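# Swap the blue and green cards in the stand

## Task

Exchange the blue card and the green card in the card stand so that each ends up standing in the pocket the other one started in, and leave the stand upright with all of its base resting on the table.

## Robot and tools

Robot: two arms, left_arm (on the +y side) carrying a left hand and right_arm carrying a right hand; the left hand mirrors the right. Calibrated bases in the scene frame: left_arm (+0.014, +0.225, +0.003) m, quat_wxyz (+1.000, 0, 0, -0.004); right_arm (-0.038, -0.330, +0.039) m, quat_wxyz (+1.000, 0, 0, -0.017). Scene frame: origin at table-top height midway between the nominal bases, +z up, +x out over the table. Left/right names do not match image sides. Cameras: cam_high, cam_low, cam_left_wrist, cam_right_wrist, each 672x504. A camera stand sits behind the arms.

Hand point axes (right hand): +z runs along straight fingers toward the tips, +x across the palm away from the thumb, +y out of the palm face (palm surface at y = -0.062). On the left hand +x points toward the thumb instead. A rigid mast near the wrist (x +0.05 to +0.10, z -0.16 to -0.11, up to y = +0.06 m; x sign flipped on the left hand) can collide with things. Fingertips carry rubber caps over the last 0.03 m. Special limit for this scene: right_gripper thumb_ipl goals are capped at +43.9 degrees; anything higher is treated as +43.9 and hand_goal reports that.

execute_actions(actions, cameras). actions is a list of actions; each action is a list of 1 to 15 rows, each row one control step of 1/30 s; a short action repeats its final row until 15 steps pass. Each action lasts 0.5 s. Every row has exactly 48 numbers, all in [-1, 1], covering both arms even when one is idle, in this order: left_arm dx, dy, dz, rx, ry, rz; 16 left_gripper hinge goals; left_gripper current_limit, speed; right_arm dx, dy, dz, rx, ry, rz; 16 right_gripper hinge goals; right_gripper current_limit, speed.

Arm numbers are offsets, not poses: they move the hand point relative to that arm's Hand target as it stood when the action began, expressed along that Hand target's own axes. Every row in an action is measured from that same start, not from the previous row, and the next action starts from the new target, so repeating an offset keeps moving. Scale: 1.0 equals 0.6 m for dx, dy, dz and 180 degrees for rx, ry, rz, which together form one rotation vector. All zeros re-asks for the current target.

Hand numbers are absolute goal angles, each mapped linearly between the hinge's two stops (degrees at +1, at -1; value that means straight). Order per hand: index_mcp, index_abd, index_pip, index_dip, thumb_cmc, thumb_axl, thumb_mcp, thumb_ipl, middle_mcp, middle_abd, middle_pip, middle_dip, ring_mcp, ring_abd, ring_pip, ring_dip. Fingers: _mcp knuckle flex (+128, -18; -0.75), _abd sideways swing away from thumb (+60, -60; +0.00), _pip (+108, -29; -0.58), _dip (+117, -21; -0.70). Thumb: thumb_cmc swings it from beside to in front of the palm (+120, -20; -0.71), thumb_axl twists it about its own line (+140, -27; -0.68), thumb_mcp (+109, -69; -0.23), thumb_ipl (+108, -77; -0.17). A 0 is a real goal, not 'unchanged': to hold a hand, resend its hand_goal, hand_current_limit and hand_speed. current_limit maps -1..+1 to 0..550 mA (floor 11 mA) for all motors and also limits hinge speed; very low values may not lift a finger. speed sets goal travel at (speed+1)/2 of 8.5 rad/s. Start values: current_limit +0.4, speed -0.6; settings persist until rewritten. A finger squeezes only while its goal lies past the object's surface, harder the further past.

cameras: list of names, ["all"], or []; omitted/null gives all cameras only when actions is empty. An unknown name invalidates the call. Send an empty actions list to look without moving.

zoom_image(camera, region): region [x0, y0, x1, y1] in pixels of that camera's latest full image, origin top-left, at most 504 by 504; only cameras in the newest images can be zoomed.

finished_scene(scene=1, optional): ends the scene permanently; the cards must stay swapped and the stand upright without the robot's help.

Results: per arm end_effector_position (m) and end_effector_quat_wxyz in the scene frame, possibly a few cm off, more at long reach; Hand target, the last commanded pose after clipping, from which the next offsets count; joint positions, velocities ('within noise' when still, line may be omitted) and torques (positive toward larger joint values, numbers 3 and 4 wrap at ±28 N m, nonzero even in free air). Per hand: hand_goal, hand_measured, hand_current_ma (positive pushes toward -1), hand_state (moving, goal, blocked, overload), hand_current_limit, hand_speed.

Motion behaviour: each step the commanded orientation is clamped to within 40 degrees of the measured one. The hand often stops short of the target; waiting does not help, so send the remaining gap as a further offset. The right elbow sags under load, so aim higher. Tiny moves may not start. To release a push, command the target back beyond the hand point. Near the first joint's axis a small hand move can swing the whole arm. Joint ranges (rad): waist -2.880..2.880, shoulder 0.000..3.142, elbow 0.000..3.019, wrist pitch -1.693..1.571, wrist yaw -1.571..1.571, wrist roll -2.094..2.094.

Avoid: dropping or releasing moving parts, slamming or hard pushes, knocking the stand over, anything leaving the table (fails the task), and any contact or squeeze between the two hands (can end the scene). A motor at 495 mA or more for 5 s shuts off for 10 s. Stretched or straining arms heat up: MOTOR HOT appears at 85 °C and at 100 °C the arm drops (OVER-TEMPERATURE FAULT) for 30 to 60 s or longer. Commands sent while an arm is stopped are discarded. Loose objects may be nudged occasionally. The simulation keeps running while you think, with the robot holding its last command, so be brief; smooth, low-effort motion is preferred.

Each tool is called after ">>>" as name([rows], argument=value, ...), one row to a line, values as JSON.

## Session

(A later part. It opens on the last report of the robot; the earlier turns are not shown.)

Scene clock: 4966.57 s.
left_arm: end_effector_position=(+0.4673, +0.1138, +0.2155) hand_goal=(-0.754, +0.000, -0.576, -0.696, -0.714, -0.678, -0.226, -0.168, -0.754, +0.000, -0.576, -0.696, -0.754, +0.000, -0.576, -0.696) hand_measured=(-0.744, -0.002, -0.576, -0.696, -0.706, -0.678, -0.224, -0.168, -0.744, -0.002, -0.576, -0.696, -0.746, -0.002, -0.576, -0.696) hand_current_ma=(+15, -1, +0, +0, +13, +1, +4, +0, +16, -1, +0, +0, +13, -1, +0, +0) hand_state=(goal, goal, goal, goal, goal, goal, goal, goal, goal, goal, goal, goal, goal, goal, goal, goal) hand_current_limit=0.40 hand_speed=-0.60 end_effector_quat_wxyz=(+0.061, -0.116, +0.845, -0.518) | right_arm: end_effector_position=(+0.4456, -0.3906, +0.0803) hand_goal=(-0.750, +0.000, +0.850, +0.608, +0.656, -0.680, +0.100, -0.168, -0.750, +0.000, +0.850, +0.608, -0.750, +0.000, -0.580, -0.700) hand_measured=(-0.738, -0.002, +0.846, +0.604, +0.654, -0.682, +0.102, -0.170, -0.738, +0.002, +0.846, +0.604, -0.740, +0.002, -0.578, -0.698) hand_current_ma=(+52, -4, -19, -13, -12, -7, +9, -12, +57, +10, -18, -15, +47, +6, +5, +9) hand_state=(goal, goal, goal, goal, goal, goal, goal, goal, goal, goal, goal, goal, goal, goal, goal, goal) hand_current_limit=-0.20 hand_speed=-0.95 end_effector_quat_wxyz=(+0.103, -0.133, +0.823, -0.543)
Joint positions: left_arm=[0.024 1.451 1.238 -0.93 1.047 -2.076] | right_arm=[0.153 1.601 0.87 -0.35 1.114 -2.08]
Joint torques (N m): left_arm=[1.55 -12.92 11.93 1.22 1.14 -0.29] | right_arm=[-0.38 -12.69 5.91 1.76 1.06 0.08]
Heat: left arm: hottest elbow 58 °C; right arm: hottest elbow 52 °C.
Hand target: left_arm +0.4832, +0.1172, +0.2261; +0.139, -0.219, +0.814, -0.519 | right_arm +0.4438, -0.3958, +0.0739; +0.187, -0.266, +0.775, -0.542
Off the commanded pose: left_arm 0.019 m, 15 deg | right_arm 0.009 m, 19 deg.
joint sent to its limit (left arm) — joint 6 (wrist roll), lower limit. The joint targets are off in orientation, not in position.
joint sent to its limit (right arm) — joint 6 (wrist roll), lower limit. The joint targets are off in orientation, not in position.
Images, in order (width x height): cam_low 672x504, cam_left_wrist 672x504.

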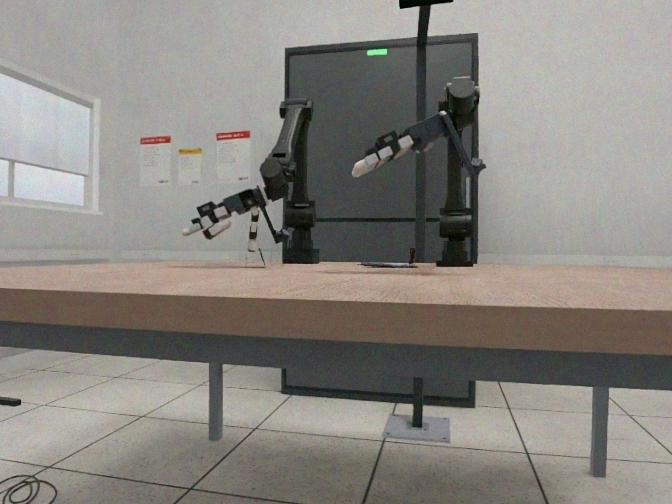

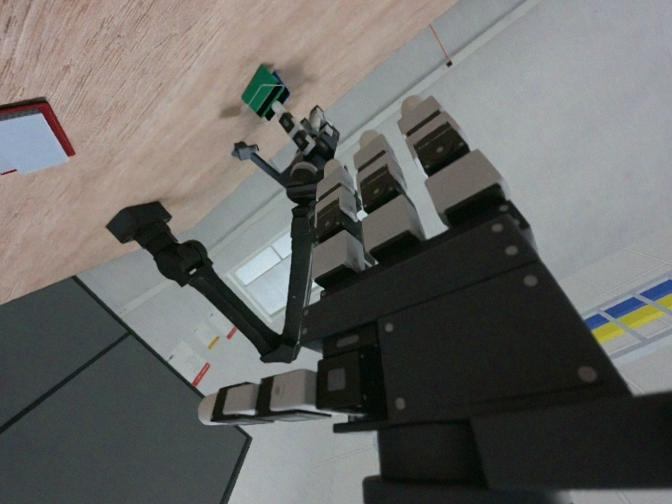

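>>> execute_actions([
  [[0,0,0,0,0,0,-0.754,0,-0.576,-0.696,-0.714,-0.678,-0.226,-0.168,-0.754,0,-0.576,-0.696,-0.754,0,-0.576,-0.696,0.4,-0.6,0,0,0,0,0,0,-0.4,0,0.65,0.3,0.657,-0.68,0.1,-0.168,-0.4,0,0.65,0.3,-0.75,0,-0.58,-0.7,0,-0.6]],
  [[0,0,0,0,0,0,-0.754,0,-0.576,-0.696,-0.714,-0.678,-0.226,-0.168,-0.754,0,-0.576,-0.696,-0.754,0,-0.576,-0.696,0.4,-0.6,0,0,0,0,0,0,-0.223,0,0.528,-0.18,0.657,-0.68,0.1,-0.168,-0.223,0,0.528,-0.18,-0.75,0,-0.58,-0.7,0,-0.6]],
], cameras=["cam_low"])

>>> zoom_image(camera="cam_low", region=[220, 220, 280, 280])

Scene clock: 4990.20 s.
left_arm: end_effector_position=(+0.4673, +0.1138, +0.2155) hand_goal=(-0.754, +0.000, -0.576, -0.696, -0.714, -0.678, -0.226, -0.168, -0.754, +0.000, -0.576, -0.696, -0.754, +0.000, -0.576, -0.696) hand_measured=(-0.744, -0.002, -0.576, -0.696, -0.706, -0.678, -0.224, -0.168, -0.744, -0.002, -0.576, -0.696, -0.746, -0.002, -0.576, -0.696) hand_current_ma=(+15, -1, +0, +0, +13, +1, +4, +0, +16, -1, +0, +0, +13, -1, +0, +0) hand_state=(goal, goal, goal, goal, goal, goal, goal, goal, goal, goal, goal, goal, goal, goal, goal, goal) hand_current_limit=0.40 hand_speed=-0.60 end_effector_quat_wxyz=(+0.061, -0.116, +0.845, -0.518) | right_arm: end_effector_position=(+0.4457, -0.3906, +0.0803) hand_goal=(-0.224, +0.000, +0.528, -0.180, +0.656, -0.680, +0.100, -0.168, -0.224, +0.000, +0.528, -0.180, -0.750, +0.000, -0.580, -0.700) hand_measured=(-0.224, -0.002, +0.528, -0.178, +0.654, -0.682, +0.102, -0.170, -0.224, +0.002, +0.528, -0.178, -0.740, +0.002, -0.578, -0.698) hand_current_ma=(+1, -4, +3, +9, -12, -7, +9, -11, +1, +10, +3, +10, +47, +6, +5, +9) hand_state=(goal, goal, goal, goal, goal, goal, goal, goal, goal, goal, goal, goal, goal, goal, goal, goal) hand_current_limit=0.00 hand_speed=-0.60 end_effector_quat_wxyz=(+0.103, -0.133, +0.823, -0.543)
Joint positions: left_arm=[0.024 1.451 1.238 -0.93 1.047 -2.076] | right_arm=[0.153 1.601 0.87 -0.349 1.113 -2.08]
Joint torques (N m): left_arm=[1.61 -12.92 11.89 1.22 1.14 -0.28] | right_arm=[-0.38 -12.69 5.86 1.95 0.98 0.08]
Heat: left arm: hottest elbow 58 °C; right arm: hottest elbow 47 °C.
Hand target: left_arm +0.4832, +0.1172, +0.2261; +0.139, -0.219, +0.814, -0.519 | right_arm +0.4438, -0.3958, +0.0739; +0.187, -0.266, +0.775, -0.542
Off the commanded pose: left_arm 0.019 m, 15 deg | right_arm 0.008 m, 19 deg.
joint sent to its limit (left arm) — joint 6 (wrist roll), lower limit. The joint targets are off in orientation, not in position.
joint sent to its limit (right arm) — joint 6 (wrist roll), lower limit. The joint targets are off in orientation, not in position.
Images, in order (width x height): cam_low 672x504.

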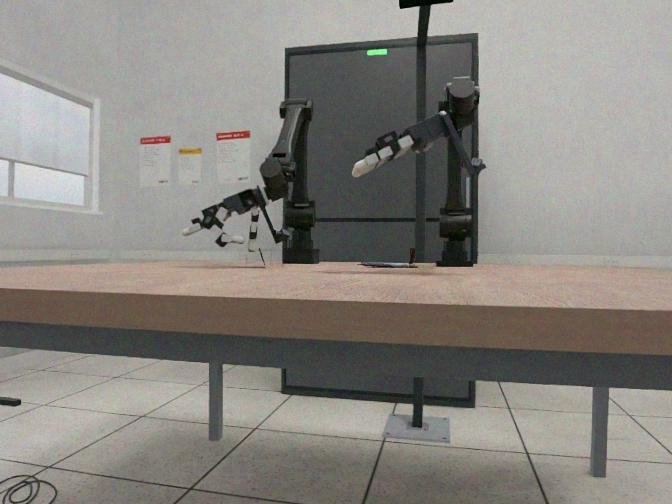

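Scaled by 8.400 from the camera's 672x504 image, which has a finer 960x720 frame.

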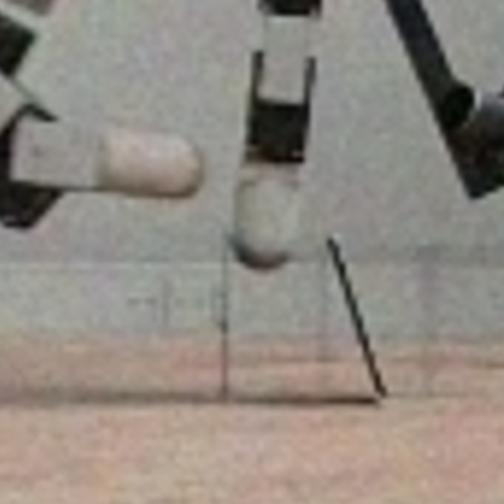

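>>> execute_actions([
  [[0,0,0,0,0,0,-0.754,0,-0.576,-0.696,-0.714,-0.678,-0.226,-0.168,-0.754,0,-0.576,-0.696,-0.754,0,-0.576,-0.696,0.4,-0.6,0,0,0,0,0,0,-0.142,0,0.447,-0.403,0.657,-0.68,0.1,-0.168,-0.142,0,0.447,-0.403,-0.75,0,-0.58,-0.7,0,-0.85]],
  [[0,0,0,0,0,0,-0.754,0,-0.576,-0.696,-0.714,-0.678,-0.226,-0.168,-0.754,0,-0.576,-0.696,-0.754,0,-0.576,-0.696,0.4,-0.6,0,0,0,0,0,0,-0.06,0,0.366,-0.626,0.657,-0.68,0.1,-0.168,-0.06,0,0.366,-0.626,-0.75,0,-0.58,-0.7,0,-0.85]],
], cameras=["cam_low","cam_right_wrist","cam_left_wrist"])

>>> zoom_image(camera="cam_low", region=[220, 220, 280, 280])

>>> zoom_image(camera="cam_left_wrist", region=[235, 60, 325, 150])

Scene clock: 5003.23 s.
left_arm: end_effector_position=(+0.4673, +0.1138, +0.2155) hand_goal=(-0.754, +0.000, -0.576, -0.696, -0.714, -0.678, -0.226, -0.168, -0.754, +0.000, -0.576, -0.696, -0.754, +0.000, -0.576, -0.696) hand_measured=(-0.744, -0.002, -0.576, -0.696, -0.706, -0.678, -0.224, -0.168, -0.744, -0.002, -0.576, -0.696, -0.746, -0.002, -0.576, -0.696) hand_current_ma=(+15, -1, +0, +0, +13, +1, +4, +0, +16, -1, +0, +0, +13, -1, +0, +0) hand_state=(goal, goal, goal, goal, goal, goal, goal, goal, goal, goal, goal, goal, goal, goal, goal, goal) hand_current_limit=0.40 hand_speed=-0.60 end_effector_quat_wxyz=(+0.061, -0.116, +0.845, -0.518) | right_arm: end_effector_position=(+0.4457, -0.3906, +0.0803) hand_goal=(-0.060, +0.000, +0.366, -0.626, +0.656, -0.680, +0.100, -0.168, -0.060, +0.000, +0.366, -0.626, -0.750, +0.000, -0.580, -0.700) hand_measured=(-0.062, -0.002, +0.366, -0.624, +0.654, -0.682, +0.102, -0.170, -0.062, +0.002, +0.366, -0.624, -0.740, +0.002, -0.578, -0.698) hand_current_ma=(-4, -4, +4, +10, -12, -7, +9, -11, -5, +10, +3, +11, +47, +6, +5, +9) hand_state=(goal, goal, goal, goal, goal, goal, goal, goal, goal, goal, goal, goal, goal, goal, goal, goal) hand_current_limit=0.00 hand_speed=-0.85 end_effector_quat_wxyz=(+0.103, -0.133, +0.823, -0.543)
Joint positions: left_arm=[0.024 1.451 1.238 -0.93 1.047 -2.076] | right_arm=[0.153 1.601 0.87 -0.349 1.113 -2.08]
Joint torques (N m): left_arm=[1.55 -12.86 11.95 1.21 1.14 -0.29] | right_arm=[-0.38 -12.69 5.86 1.92 0.96 0.08]
Heat: left arm: hottest elbow 58 °C; right arm: hottest elbow 46 °C.
Hand target: left_arm +0.4832, +0.1172, +0.2261; +0.139, -0.219, +0.814, -0.519 | right_arm +0.4438, -0.3958, +0.0739; +0.187, -0.266, +0.775, -0.542
Off the commanded pose: left_arm 0.019 m, 15 deg | right_arm 0.008 m, 19 deg.
joint sent to its limit (left arm) — joint 6 (wrist roll), lower limit. The joint targets are off in orientation, not in position.
joint sent to its limit (right arm) — joint 6 (wrist roll), lower limit. The joint targets are off in orientation, not in position.
Images, in order (width x height): cam_low 672x504, cam_left_wrist 672x504, cam_right_wrist 672x504.

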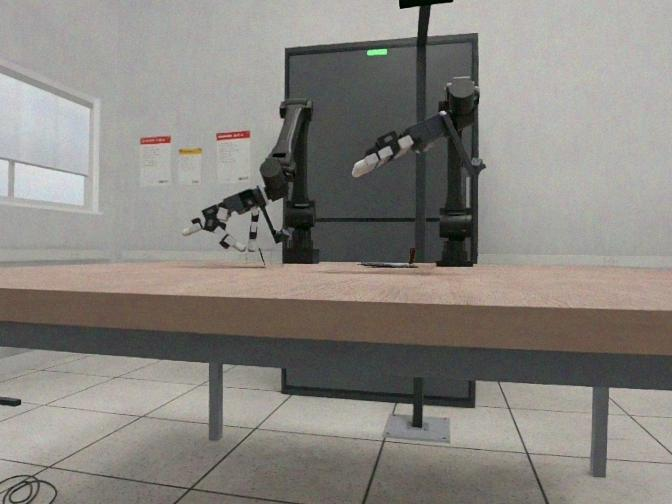

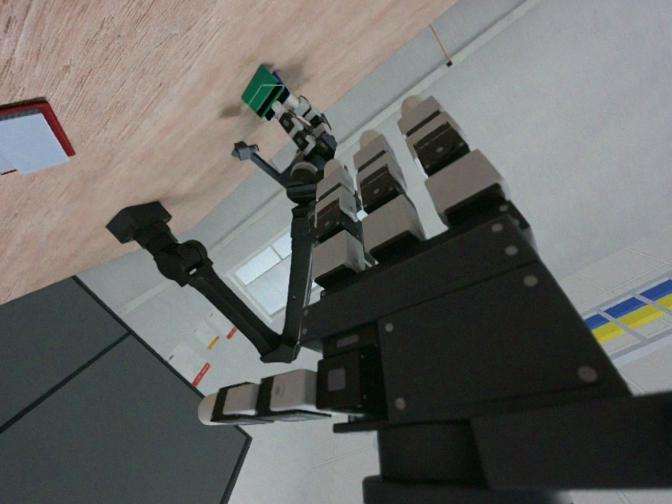

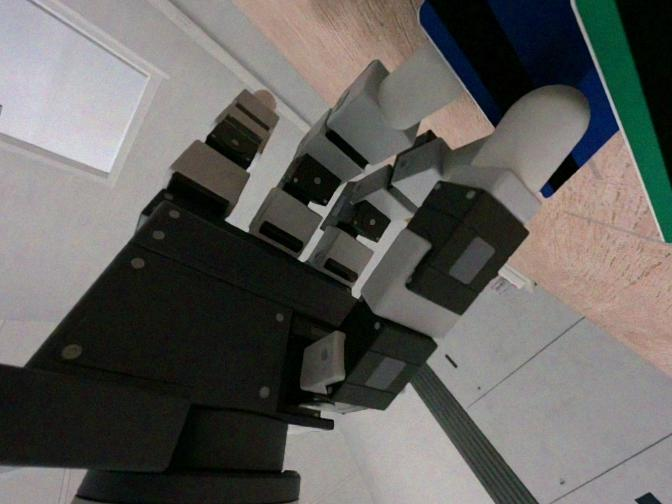

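Scaled by 8.400 from the camera's 672x504 image, which has a finer 960x720 frame.

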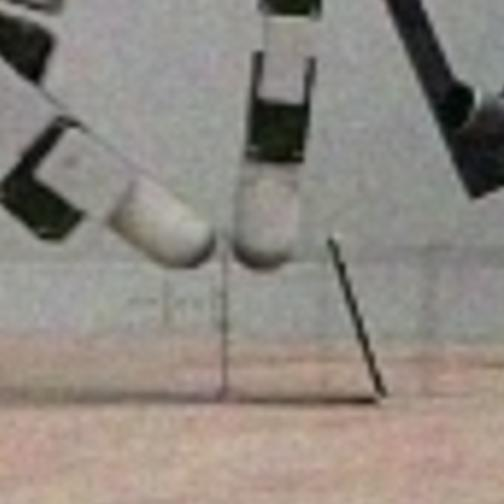

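Scaled by 5.600 from the camera's 672x504 image, which has a finer 960x720 frame.

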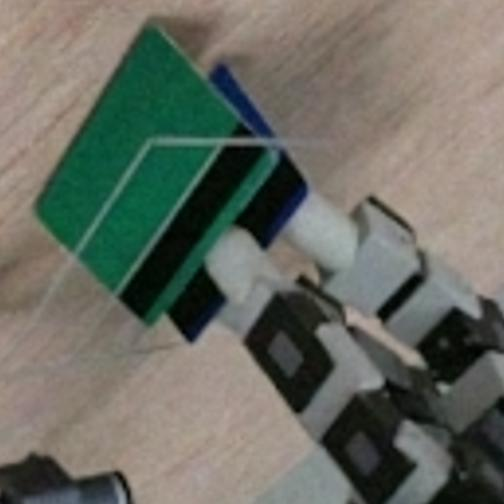

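>>> execute_actions([
  [[0,0,0,0,0,0,-0.754,0,-0.576,-0.696,-0.714,-0.678,-0.226,-0.168,-0.754,0,-0.576,-0.696,-0.754,0,-0.576,-0.696,0.4,-0.6,0,0,0,0,0,0,0.06,0,0.32,-0.66,0.657,-0.68,0.135,-0.168,0.06,0,0.32,-0.66,-0.75,0,-0.58,-0.7,-0.2,-0.93]],
], cameras=["cam_low","cam_right_wrist","cam_left_wrist"])

>>> zoom_image(camera="cam_low", region=[220, 220, 280, 280])

>>> zoom_image(camera="cam_left_wrist", region=[235, 60, 325, 150])

Scene clock: 5028.87 s.
left_arm: end_effector_position=(+0.4673, +0.1138, +0.2155) hand_goal=(-0.754, +0.000, -0.576, -0.696, -0.714, -0.678, -0.226, -0.168, -0.754, +0.000, -0.576, -0.696, -0.754, +0.000, -0.576, -0.696) hand_measured=(-0.744, -0.002, -0.576, -0.696, -0.706, -0.678, -0.224, -0.168, -0.744, -0.002, -0.576, -0.696, -0.746, -0.002, -0.576, -0.696) hand_current_ma=(+15, -1, +0, +0, +13, +1, +4, +0, +16, -1, +0, +0, +13, -1, +0, +0) hand_state=(goal, goal, goal, goal, goal, goal, goal, goal, goal, goal, goal, goal, goal, goal, goal, goal) hand_current_limit=0.40 hand_speed=-0.60 end_effector_quat_wxyz=(+0.061, -0.116, +0.845, -0.518) | right_arm: end_effector_position=(+0.4457, -0.3906, +0.0803) hand_goal=(+0.060, +0.000, +0.320, -0.660, +0.656, -0.680, +0.134, -0.168, +0.060, +0.000, +0.320, -0.660, -0.750, +0.000, -0.580, -0.700) hand_measured=(+0.016, -0.002, +0.304, -0.666, +0.654, -0.682, +0.114, -0.176, +0.014, +0.002, +0.306, -0.668, -0.740, +0.002, -0.578, -0.698) hand_current_ma=(-214, -4, -66, -29, -12, -7, -120, -43, -219, +10, -64, -33, +47, +6, +5, +9) hand_state=(blocked, goal, goal, goal, goal, goal, blocked, goal, blocked, goal, goal, goal, goal, goal, goal, goal) hand_current_limit=-0.20 hand_speed=-0.93 end_effector_quat_wxyz=(+0.103, -0.133, +0.823, -0.543)
Joint positions: left_arm=[0.024 1.451 1.238 -0.93 1.047 -2.076] | right_arm=[0.153 1.601 0.87 -0.349 1.113 -2.08]
Joint torques (N m): left_arm=[1.55 -12.86 11.95 1.22 1.14 -0.29] | right_arm=[-0.38 -12.75 5.86 1.92 0.95 0.08]
Heat: left arm: hottest elbow 58 °C; right arm: hottest elbow 44 °C.
Hand target: left_arm +0.4832, +0.1172, +0.2261; +0.139, -0.219, +0.814, -0.519 | right_arm +0.4438, -0.3958, +0.0739; +0.187, -0.266, +0.775, -0.542
Off the commanded pose: left_arm 0.019 m, 15 deg | right_arm 0.008 m, 19 deg.
joint sent to its limit (left arm) — joint 6 (wrist roll), lower limit. The joint targets are off in orientation, not in position.
joint sent to its limit (right arm) — joint 6 (wrist roll), lower limit. The joint targets are off in orientation, not in position.
Images, in order (width x height): cam_low 672x504, cam_left_wrist 672x504, cam_right_wrist 672x504.

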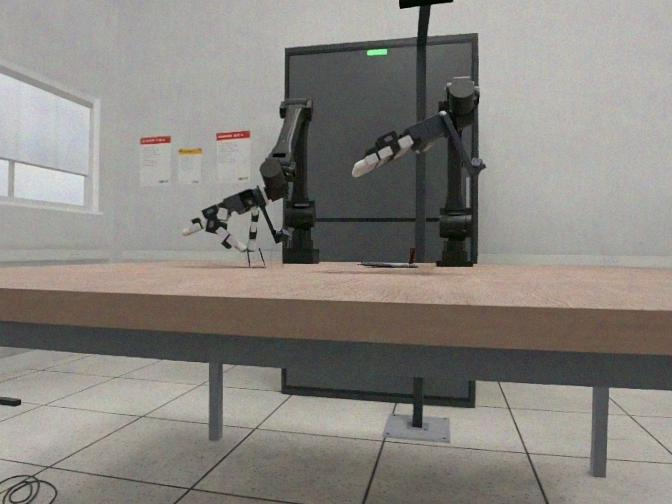

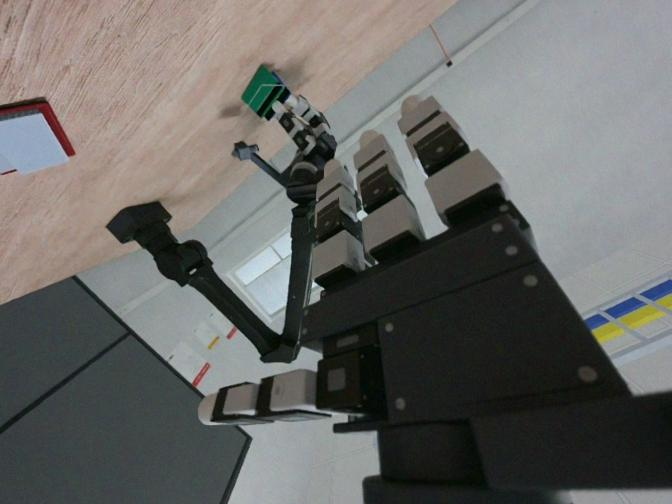

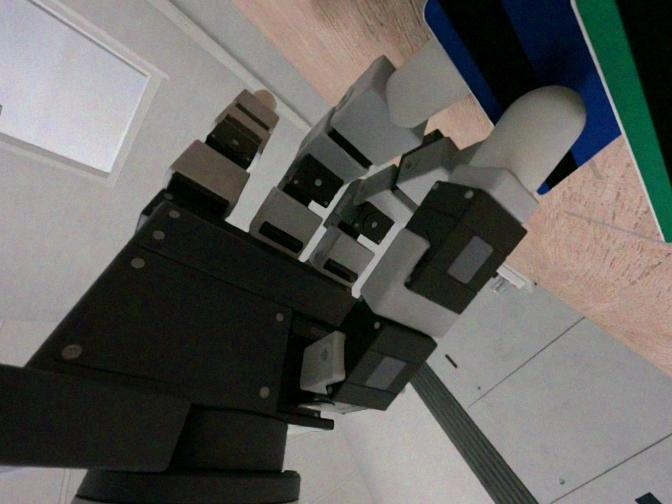

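Scaled by 8.400 from the camera's 672x504 image, which has a finer 960x720 frame.

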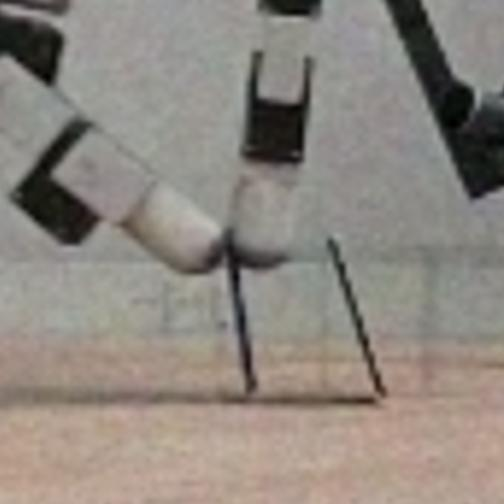

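Scaled by 5.600 from the camera's 672x504 image, which has a finer 960x720 frame.

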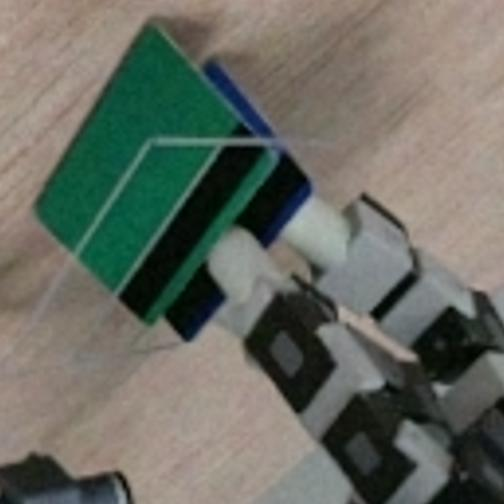

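>>> execute_actions([
  [[0,0,0,0,0,0,-0.754,0,-0.576,-0.696,-0.714,-0.678,-0.226,-0.168,-0.754,0,-0.576,-0.696,-0.754,0,-0.576,-0.696,0.4,-0.6,0,0,0,0,0,0,0.12,0,0.30,-0.66,0.657,-0.68,0.15,-0.168,0.12,0,0.30,-0.66,-0.75,0,-0.58,-0.7,-0.2,-0.93]],
], cameras=["cam_low"])

>>> zoom_image(camera="cam_low", region=[235, 235, 280, 280])

Scene clock: 5046.60 s.
left_arm: end_effector_position=(+0.4673, +0.1138, +0.2155) hand_goal=(-0.754, +0.000, -0.576, -0.696, -0.714, -0.678, -0.226, -0.168, -0.754, +0.000, -0.576, -0.696, -0.754, +0.000, -0.576, -0.696) hand_measured=(-0.744, -0.002, -0.576, -0.696, -0.706, -0.678, -0.224, -0.168, -0.744, -0.002, -0.576, -0.696, -0.746, -0.002, -0.576, -0.696) hand_current_ma=(+15, -1, +0, +0, +13, +1, +4, +0, +16, -1, +0, +0, +13, -1, +0, +0) hand_state=(goal, goal, goal, goal, goal, goal, goal, goal, goal, goal, goal, goal, goal, goal, goal, goal) hand_current_limit=0.40 hand_speed=-0.60 end_effector_quat_wxyz=(+0.061, -0.116, +0.845, -0.518) | right_arm: end_effector_position=(+0.4457, -0.3906, +0.0803) hand_goal=(+0.120, +0.000, +0.300, -0.660, +0.656, -0.680, +0.150, -0.168, +0.120, +0.000, +0.300, -0.660, -0.750, +0.000, -0.580, -0.700) hand_measured=(+0.028, +0.000, +0.290, -0.666, +0.654, -0.682, +0.114, -0.180, +0.028, +0.002, +0.290, -0.668, -0.740, +0.002, -0.578, -0.698) hand_current_ma=(-220, -2, -45, -29, -12, -7, -218, -75, -220, +10, -41, -33, +47, +6, +5, +9) hand_state=(blocked, goal, goal, goal, goal, goal, blocked, goal, blocked, goal, goal, goal, goal, goal, goal, goal) hand_current_limit=-0.20 hand_speed=-0.93 end_effector_quat_wxyz=(+0.103, -0.133, +0.823, -0.543)
Joint positions: left_arm=[0.024 1.451 1.238 -0.93 1.047 -2.076] | right_arm=[0.153 1.601 0.87 -0.349 1.113 -2.08]
Joint torques (N m): left_arm=[1.61 -12.81 11.95 1.21 1.14 -0.28] | right_arm=[-0.38 -12.69 5.86 1.94 0.95 0.08]
Heat: left arm: hottest elbow 58 °C; right arm: hottest elbow 43 °C.
Hand target: left_arm +0.4832, +0.1172, +0.2261; +0.139, -0.219, +0.814, -0.519 | right_arm +0.4438, -0.3958, +0.0739; +0.187, -0.266, +0.775, -0.542
Off the commanded pose: left_arm 0.019 m, 15 deg | right_arm 0.008 m, 19 deg.
joint sent to its limit (left arm) — joint 6 (wrist roll), lower limit. The joint targets are off in orientation, not in position.
joint sent to its limit (right arm) — joint 6 (wrist roll), lower limit. The joint targets are off in orientation, not in position.
Images, in order (width x height): cam_low 672x504.

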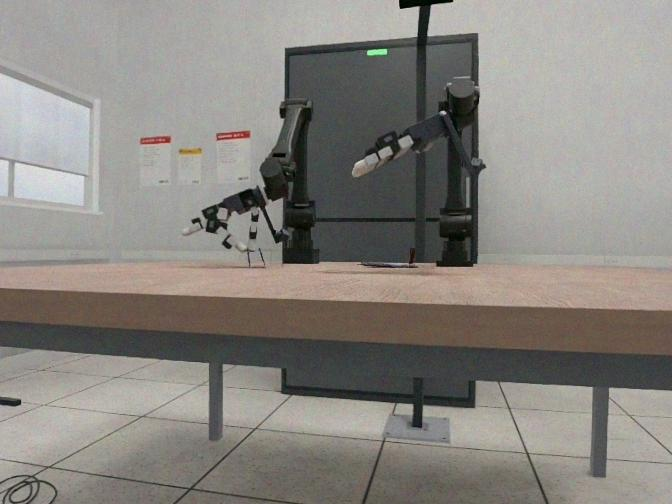

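Scaled by 11.200 from the camera's 672x504 image, which has a finer 960x720 frame.

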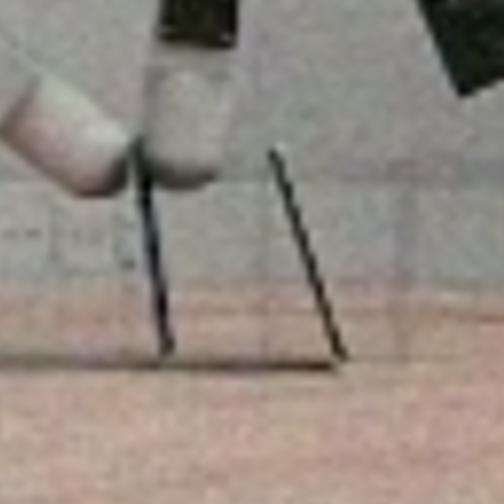

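>>> execute_actions([
  [[0,0,0,0,0,0,-0.754,0,-0.576,-0.696,-0.714,-0.678,-0.226,-0.168,-0.754,0,-0.576,-0.696,-0.754,0,-0.576,-0.696,0.4,-0.6,-0.0089,-0.0252,-0.004,0,0,0,0.12,0,0.30,-0.66,0.657,-0.68,0.15,-0.168,0.12,0,0.30,-0.66,-0.75,0,-0.58,-0.7,-0.2,-0.93]],
  [[0,0,0,0,0,0,-0.754,0,-0.576,-0.696,-0.714,-0.678,-0.226,-0.168,-0.754,0,-0.576,-0.696,-0.754,0,-0.576,-0.696,0.4,-0.6,-0.0089,-0.0252,-0.004,0,0,0,0.12,0,0.30,-0.66,0.657,-0.68,0.15,-0.168,0.12,0,0.30,-0.66,-0.75,0,-0.58,-0.7,-0.2,-0.93]],
], cameras=["cam_low","cam_left_wrist"])

>>> zoom_image(camera="cam_low", region=[235, 235, 280, 280])

>>> zoom_image(camera="cam_left_wrist", region=[235, 60, 325, 150])

Scene clock: 5066.60 s.
left_arm: end_effector_position=(+0.4673, +0.1138, +0.2155) hand_goal=(-0.754, +0.000, -0.576, -0.696, -0.714, -0.678, -0.226, -0.168, -0.754, +0.000, -0.576, -0.696, -0.754, +0.000, -0.576, -0.696) hand_measured=(-0.744, -0.002, -0.576, -0.696, -0.706, -0.678, -0.224, -0.168, -0.744, -0.002, -0.576, -0.696, -0.746, -0.002, -0.576, -0.696) hand_current_ma=(+15, -1, +0, +0, +13, +1, +4, +0, +16, -1, +0, +0, +13, -1, +0, +0) hand_state=(goal, goal, goal, goal, goal, goal, goal, goal, goal, goal, goal, goal, goal, goal, goal, goal) hand_current_limit=0.40 hand_speed=-0.60 end_effector_quat_wxyz=(+0.061, -0.116, +0.845, -0.518) | right_arm: end_effector_position=(+0.4368, -0.3927, +0.0806) hand_goal=(+0.120, +0.000, +0.300, -0.660, +0.656, -0.680, +0.150, -0.168, +0.120, +0.000, +0.300, -0.660, -0.750, +0.000, -0.580, -0.700) hand_measured=(+0.036, +0.000, +0.288, -0.666, +0.652, -0.682, +0.114, -0.184, +0.028, +0.002, +0.284, -0.668, -0.740, +0.002, -0.578, -0.698) hand_current_ma=(-220, -2, -49, -29, -15, -7, -218, -91, -220, +9, -70, -38, +47, +6, +5, +9) hand_state=(blocked, goal, goal, goal, goal, goal, blocked, goal, blocked, goal, goal, goal, goal, goal, goal, goal) hand_current_limit=-0.20 hand_speed=-0.93 end_effector_quat_wxyz=(+0.086, -0.142, +0.822, -0.545)
Joint positions: left_arm=[0.024 1.451 1.238 -0.93 1.047 -2.076] | right_arm=[0.153 1.594 0.871 -0.396 1.12 -2.08]
Joint torques (N m): left_arm=[1.44 -12.86 11.9 1.21 1.14 -0.28] | right_arm=[0.03 -14.92 9.77 0.69 1.18 0.07]
Heat: left arm: hottest elbow 58 °C; right arm: hottest elbow 42 °C.
Hand target: left_arm +0.4832, +0.1172, +0.2261; +0.139, -0.219, +0.814, -0.519 | right_arm +0.4557, -0.3938, +0.1040; +0.187, -0.266, +0.775, -0.542
Off the commanded pose: left_arm 0.019 m, 15 deg | right_arm 0.030 m, 19 deg.
joint sent to its limit (left arm) — joint 6 (wrist roll), lower limit. The joint targets are off in orientation, not in position.
joint sent to its limit (right arm) — joint 6 (wrist roll), lower limit. The joint targets are off in orientation, not in position.
Images, in order (width x height): cam_low 672x504, cam_left_wrist 672x504.

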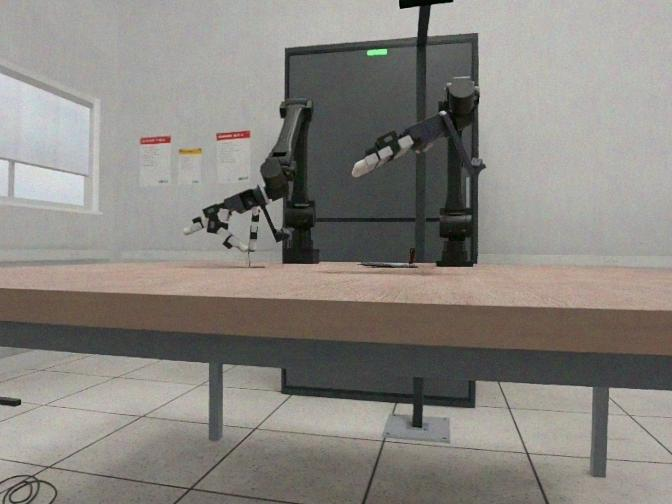

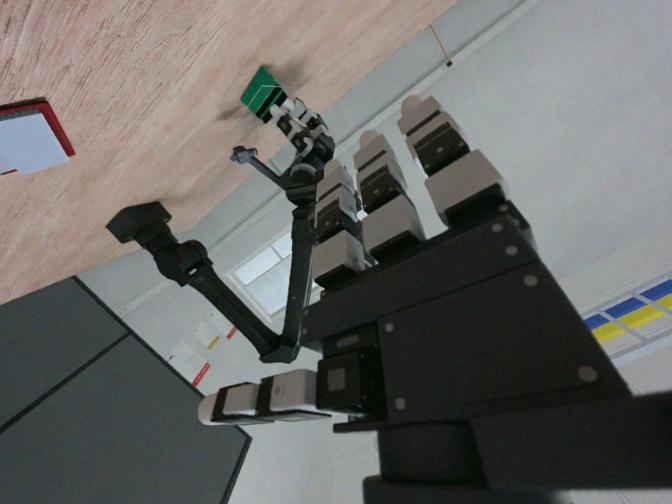

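Scaled by 11.200 from the camera's 672x504 image, which has a finer 960x720 frame.

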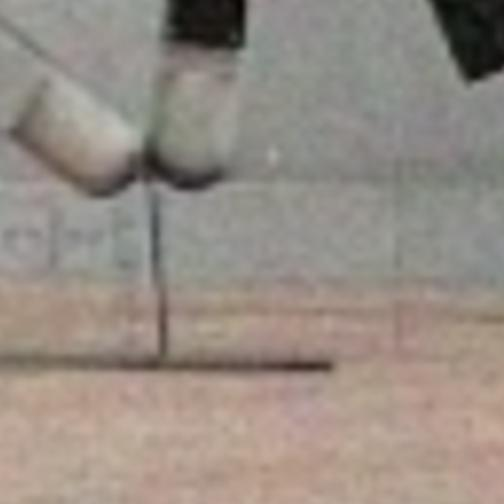

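Scaled by 5.600 from the camera's 672x504 image, which has a finer 960x720 frame.

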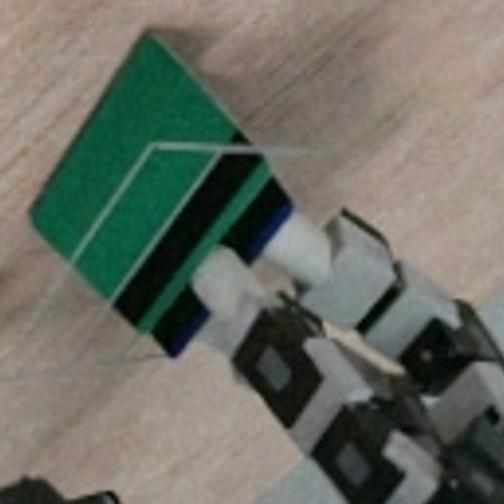

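>>> execute_actions([
  [[0,0,0,0,0,0,-0.754,0,-0.576,-0.696,-0.714,-0.678,-0.226,-0.168,-0.754,0,-0.576,-0.696,-0.754,0,-0.576,-0.696,0.4,-0.6,-0.0186,-0.0253,-0.0037,0,0,0,0.12,0,0.30,-0.66,0.657,-0.68,0.15,-0.168,0.12,0,0.30,-0.66,-0.75,0,-0.58,-0.7,-0.2,-0.93]],
], cameras=["cam_low","cam_left_wrist","cam_high"])

>>> zoom_image(camera="cam_low", region=[235, 235, 280, 280])

>>> zoom_image(camera="cam_left_wrist", region=[235, 60, 325, 150])

>>> zoom_image(camera="cam_high", region=[160, 225, 230, 295])

Scene clock: 5081.50 s.
left_arm: end_effector_position=(+0.4673, +0.1138, +0.2155) hand_goal=(-0.754, +0.000, -0.576, -0.696, -0.714, -0.678, -0.226, -0.168, -0.754, +0.000, -0.576, -0.696, -0.754, +0.000, -0.576, -0.696) hand_measured=(-0.744, -0.002, -0.576, -0.696, -0.706, -0.678, -0.224, -0.168, -0.744, -0.002, -0.576, -0.696, -0.746, -0.002, -0.576, -0.696) hand_current_ma=(+15, -1, +0, +0, +13, +1, +4, +0, +16, -1, +0, +0, +13, -1, +0, +0) hand_state=(goal, goal, goal, goal, goal, goal, goal, goal, goal, goal, goal, goal, goal, goal, goal, goal) hand_current_limit=0.40 hand_speed=-0.60 end_effector_quat_wxyz=(+0.061, -0.116, +0.845, -0.518) | right_arm: end_effector_position=(+0.4444, -0.3924, +0.0921) hand_goal=(+0.120, +0.000, +0.300, -0.660, +0.656, -0.680, +0.150, -0.168, +0.120, +0.000, +0.300, -0.660, -0.750, +0.000, -0.580, -0.700) hand_measured=(+0.036, +0.000, +0.286, -0.666, +0.652, -0.682, +0.112, -0.184, +0.034, +0.002, +0.284, -0.668, -0.740, +0.002, -0.578, -0.698) hand_current_ma=(-220, -2, -63, -29, -15, -7, -220, -94, -220, +8, -70, -38, +47, +6, +5, +9) hand_state=(blocked, goal, goal, goal, goal, goal, blocked, goal, blocked, goal, goal, goal, goal, goal, goal, goal) hand_current_limit=-0.20 hand_speed=-0.93 end_effector_quat_wxyz=(+0.081, -0.145, +0.821, -0.546)
Joint positions: left_arm=[0.024 1.451 1.238 -0.93 1.047 -2.076] | right_arm=[0.153 1.594 0.912 -0.448 1.124 -2.08]
Joint torques (N m): left_arm=[1.67 -12.86 11.93 1.25 1.14 -0.28] | right_arm=[0.5 -15.33 10.36 0.69 1.05 0.06]
Heat: left arm: hottest elbow 58 °C; right arm: hottest elbow 46 °C.
Hand target: left_arm +0.4832, +0.1172, +0.2261; +0.139, -0.219, +0.814, -0.519 | right_arm +0.4663, -0.3895, +0.1189; +0.187, -0.266, +0.775, -0.542
Off the commanded pose: left_arm 0.019 m, 15 deg | right_arm 0.035 m, 19 deg.
joint sent to its limit (left arm) — joint 6 (wrist roll), lower limit. The joint targets are off in orientation, not in position.
joint sent to its limit (right arm) — joint 6 (wrist roll), lower limit. The joint targets are off in orientation, not in position.
Images, in order (width x height): cam_high 672x504, cam_low 672x504, cam_left_wrist 672x504.

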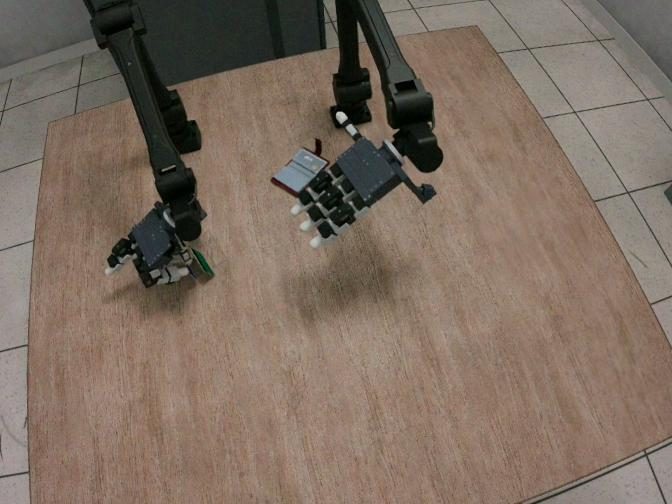

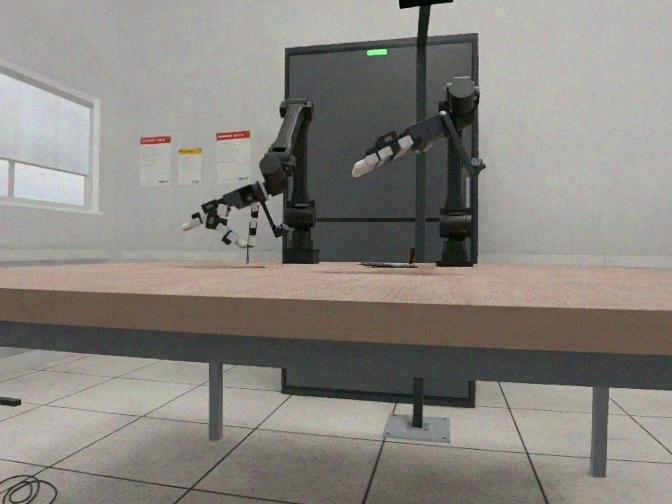

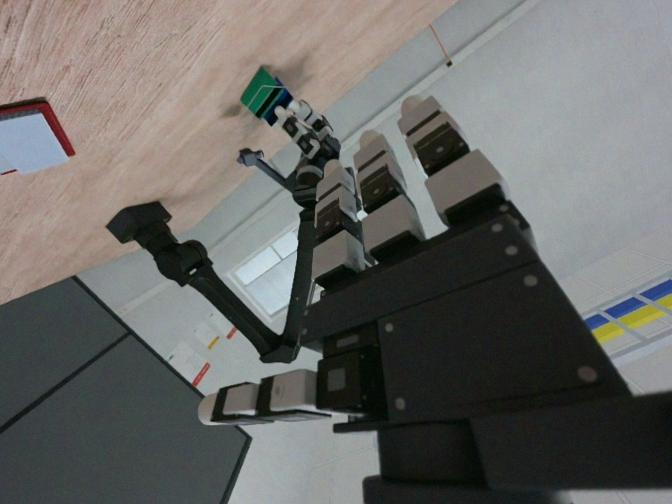

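Scaled by 11.200 from the camera's 672x504 image, which has a finer 960x720 frame.

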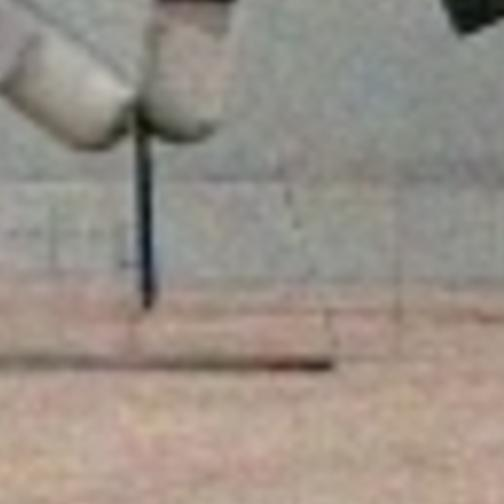

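Scaled by 5.600 from the camera's 672x504 image, which has a finer 960x720 frame.

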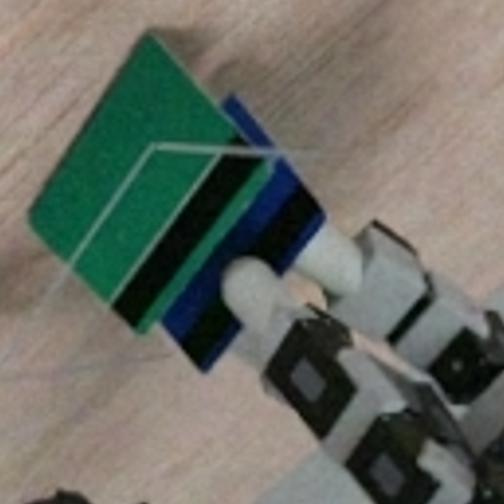

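Scaled by 7.200 from the camera's 672x504 image, which has a finer 960x720 frame.

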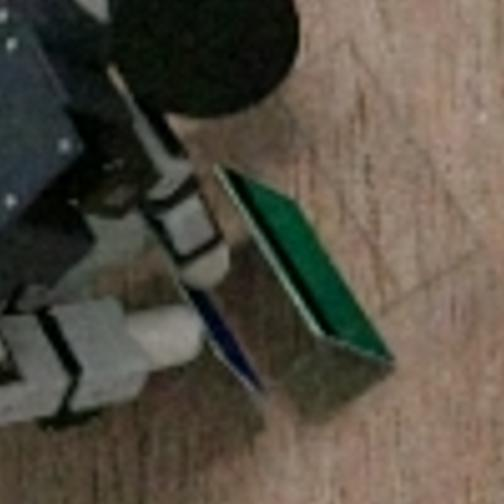

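>>> execute_actions([
  [[0,0,0,0,0,0,-0.754,0,-0.576,-0.696,-0.714,-0.678,-0.226,-0.168,-0.754,0,-0.576,-0.696,-0.754,0,-0.576,-0.696,0.4,-0.6,-0.0056,-0.0243,-0.0064,0,0,0,0.12,0,0.30,-0.66,0.657,-0.68,0.15,-0.168,0.12,0,0.30,-0.66,-0.75,0,-0.58,-0.7,-0.2,-0.93]],
  [[0,0,0,0,0,0,-0.754,0,-0.576,-0.696,-0.714,-0.678,-0.226,-0.168,-0.754,0,-0.576,-0.696,-0.754,0,-0.576,-0.696,0.4,-0.6,-0.0056,-0.0243,-0.0064,0,0,0,0.12,0,0.30,-0.66,0.657,-0.68,0.15,-0.168,0.12,0,0.30,-0.66,-0.75,0,-0.58,-0.7,-0.2,-0.93]],
  [[0,0,0,0,0,0,-0.754,0,-0.576,-0.696,-0.714,-0.678,-0.226,-0.168,-0.754,0,-0.576,-0.696,-0.754,0,-0.576,-0.696,0.4,-0.6,-0.0056,-0.0243,-0.0064,0,0,0,0.12,0,0.30,-0.66,0.657,-0.68,0.15,-0.168,0.12,0,0.30,-0.66,-0.75,0,-0.58,-0.7,-0.2,-0.93]],
], cameras=["cam_low","cam_left_wrist","cam_high"])

>>> zoom_image(camera="cam_low", region=[225, 220, 285, 280])

>>> zoom_image(camera="cam_left_wrist", region=[225, 50, 325, 150])

>>> zoom_image(camera="cam_high", region=[160, 225, 230, 295])

Scene clock: 5104.83 s.
left_arm: end_effector_position=(+0.4673, +0.1138, +0.2155) hand_goal=(-0.754, +0.000, -0.576, -0.696, -0.714, -0.678, -0.226, -0.168, -0.754, +0.000, -0.576, -0.696, -0.754, +0.000, -0.576, -0.696) hand_measured=(-0.744, -0.002, -0.576, -0.696, -0.706, -0.678, -0.224, -0.168, -0.744, -0.002, -0.576, -0.696, -0.746, -0.002, -0.576, -0.696) hand_current_ma=(+15, -1, +0, +0, +13, +1, +4, +0, +16, -1, +0, +0, +13, -1, +0, +0) hand_state=(goal, goal, goal, goal, goal, goal, goal, goal, goal, goal, goal, goal, goal, goal, goal, goal) hand_current_limit=0.40 hand_speed=-0.60 end_effector_quat_wxyz=(+0.061, -0.116, +0.845, -0.518) | right_arm: end_effector_position=(+0.4562, -0.3910, +0.1348) hand_goal=(+0.120, +0.000, +0.300, -0.660, +0.656, -0.680, +0.150, -0.168, +0.120, +0.000, +0.300, -0.660, -0.750, +0.000, -0.580, -0.700) hand_measured=(+0.036, +0.000, +0.286, -0.666, +0.652, -0.682, +0.112, -0.184, +0.034, +0.002, +0.284, -0.668, -0.740, +0.002, -0.578, -0.698) hand_current_ma=(-220, -2, -63, -29, -15, -7, -220, -94, -220, +8, -70, -38, +47, +6, +5, +9) hand_state=(blocked, goal, goal, goal, goal, goal, blocked, goal, blocked, goal, goal, goal, goal, goal, goal, goal) hand_current_limit=-0.20 hand_speed=-0.93 end_effector_quat_wxyz=(+0.080, -0.145, +0.821, -0.546)
Joint positions: left_arm=[0.024 1.451 1.238 -0.93 1.047 -2.076] | right_arm=[0.153 1.552 0.998 -0.579 1.125 -2.08]
Joint torques (N m): left_arm=[1.55 -12.86 11.93 1.22 1.15 -0.28] | right_arm=[0.73 -15.44 11.11 0.62 0.96 0.07]
Heat: left arm: hottest elbow 58 °C; right arm: hottest elbow 46 °C.
Hand target: left_arm +0.4832, +0.1172, +0.2261; +0.139, -0.219, +0.814, -0.519 | right_arm +0.4769, -0.3866, +0.1641; +0.187, -0.266, +0.775, -0.542
Off the commanded pose: left_arm 0.019 m, 15 deg | right_arm 0.036 m, 19 deg.
joint sent to its limit (left arm) — joint 6 (wrist roll), lower limit. The joint targets are off in orientation, not in position.
joint sent to its limit (right arm) — joint 6 (wrist roll), lower limit. The joint targets are off in orientation, not in position.
Images, in order (width x height): cam_high 672x504, cam_low 672x504, cam_left_wrist 672x504.

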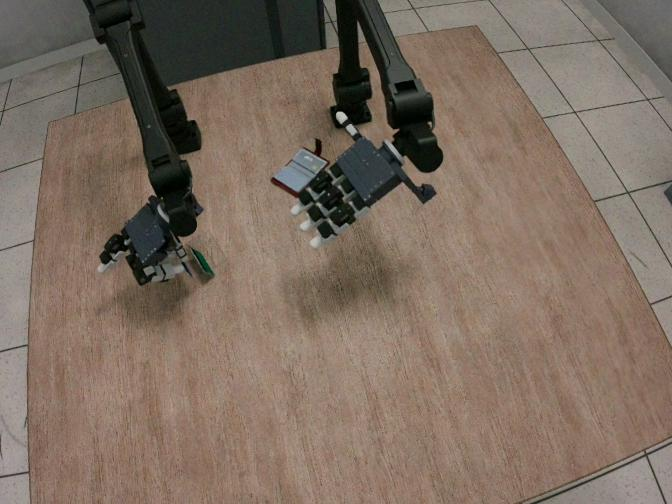

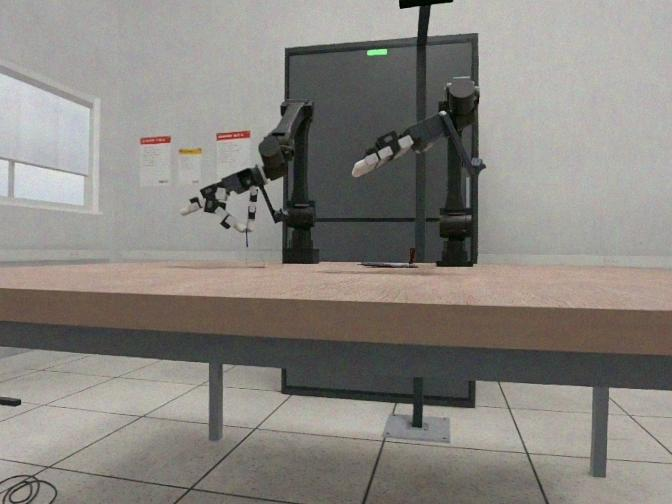

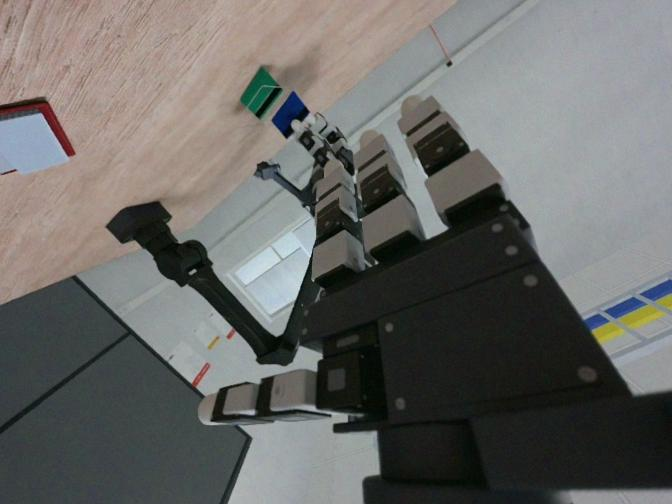

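Scaled by 8.400 from the camera's 672x504 image, which has a finer 960x720 frame.

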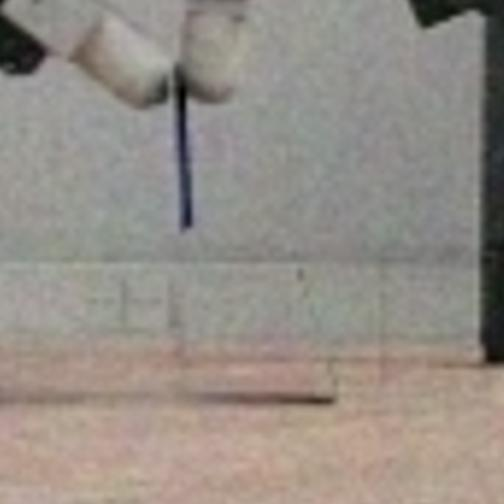

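Scaled by 5.040 from the camera's 672x504 image, which has a finer 960x720 frame.

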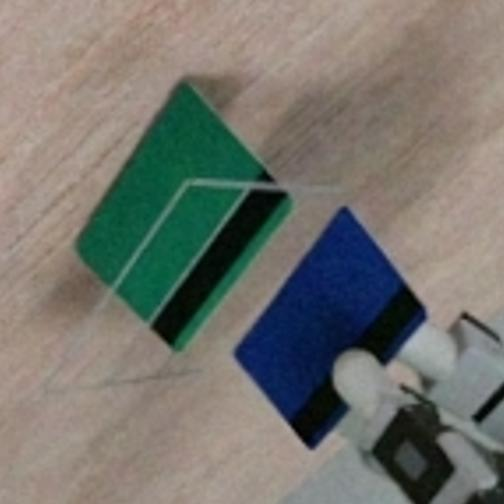

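Scaled by 7.200 from the camera's 672x504 image, which has a finer 960x720 frame.

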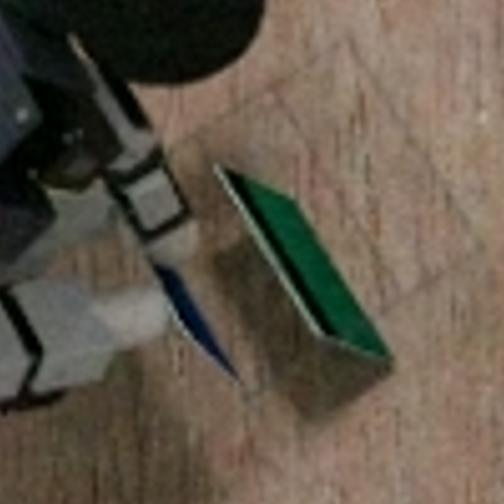

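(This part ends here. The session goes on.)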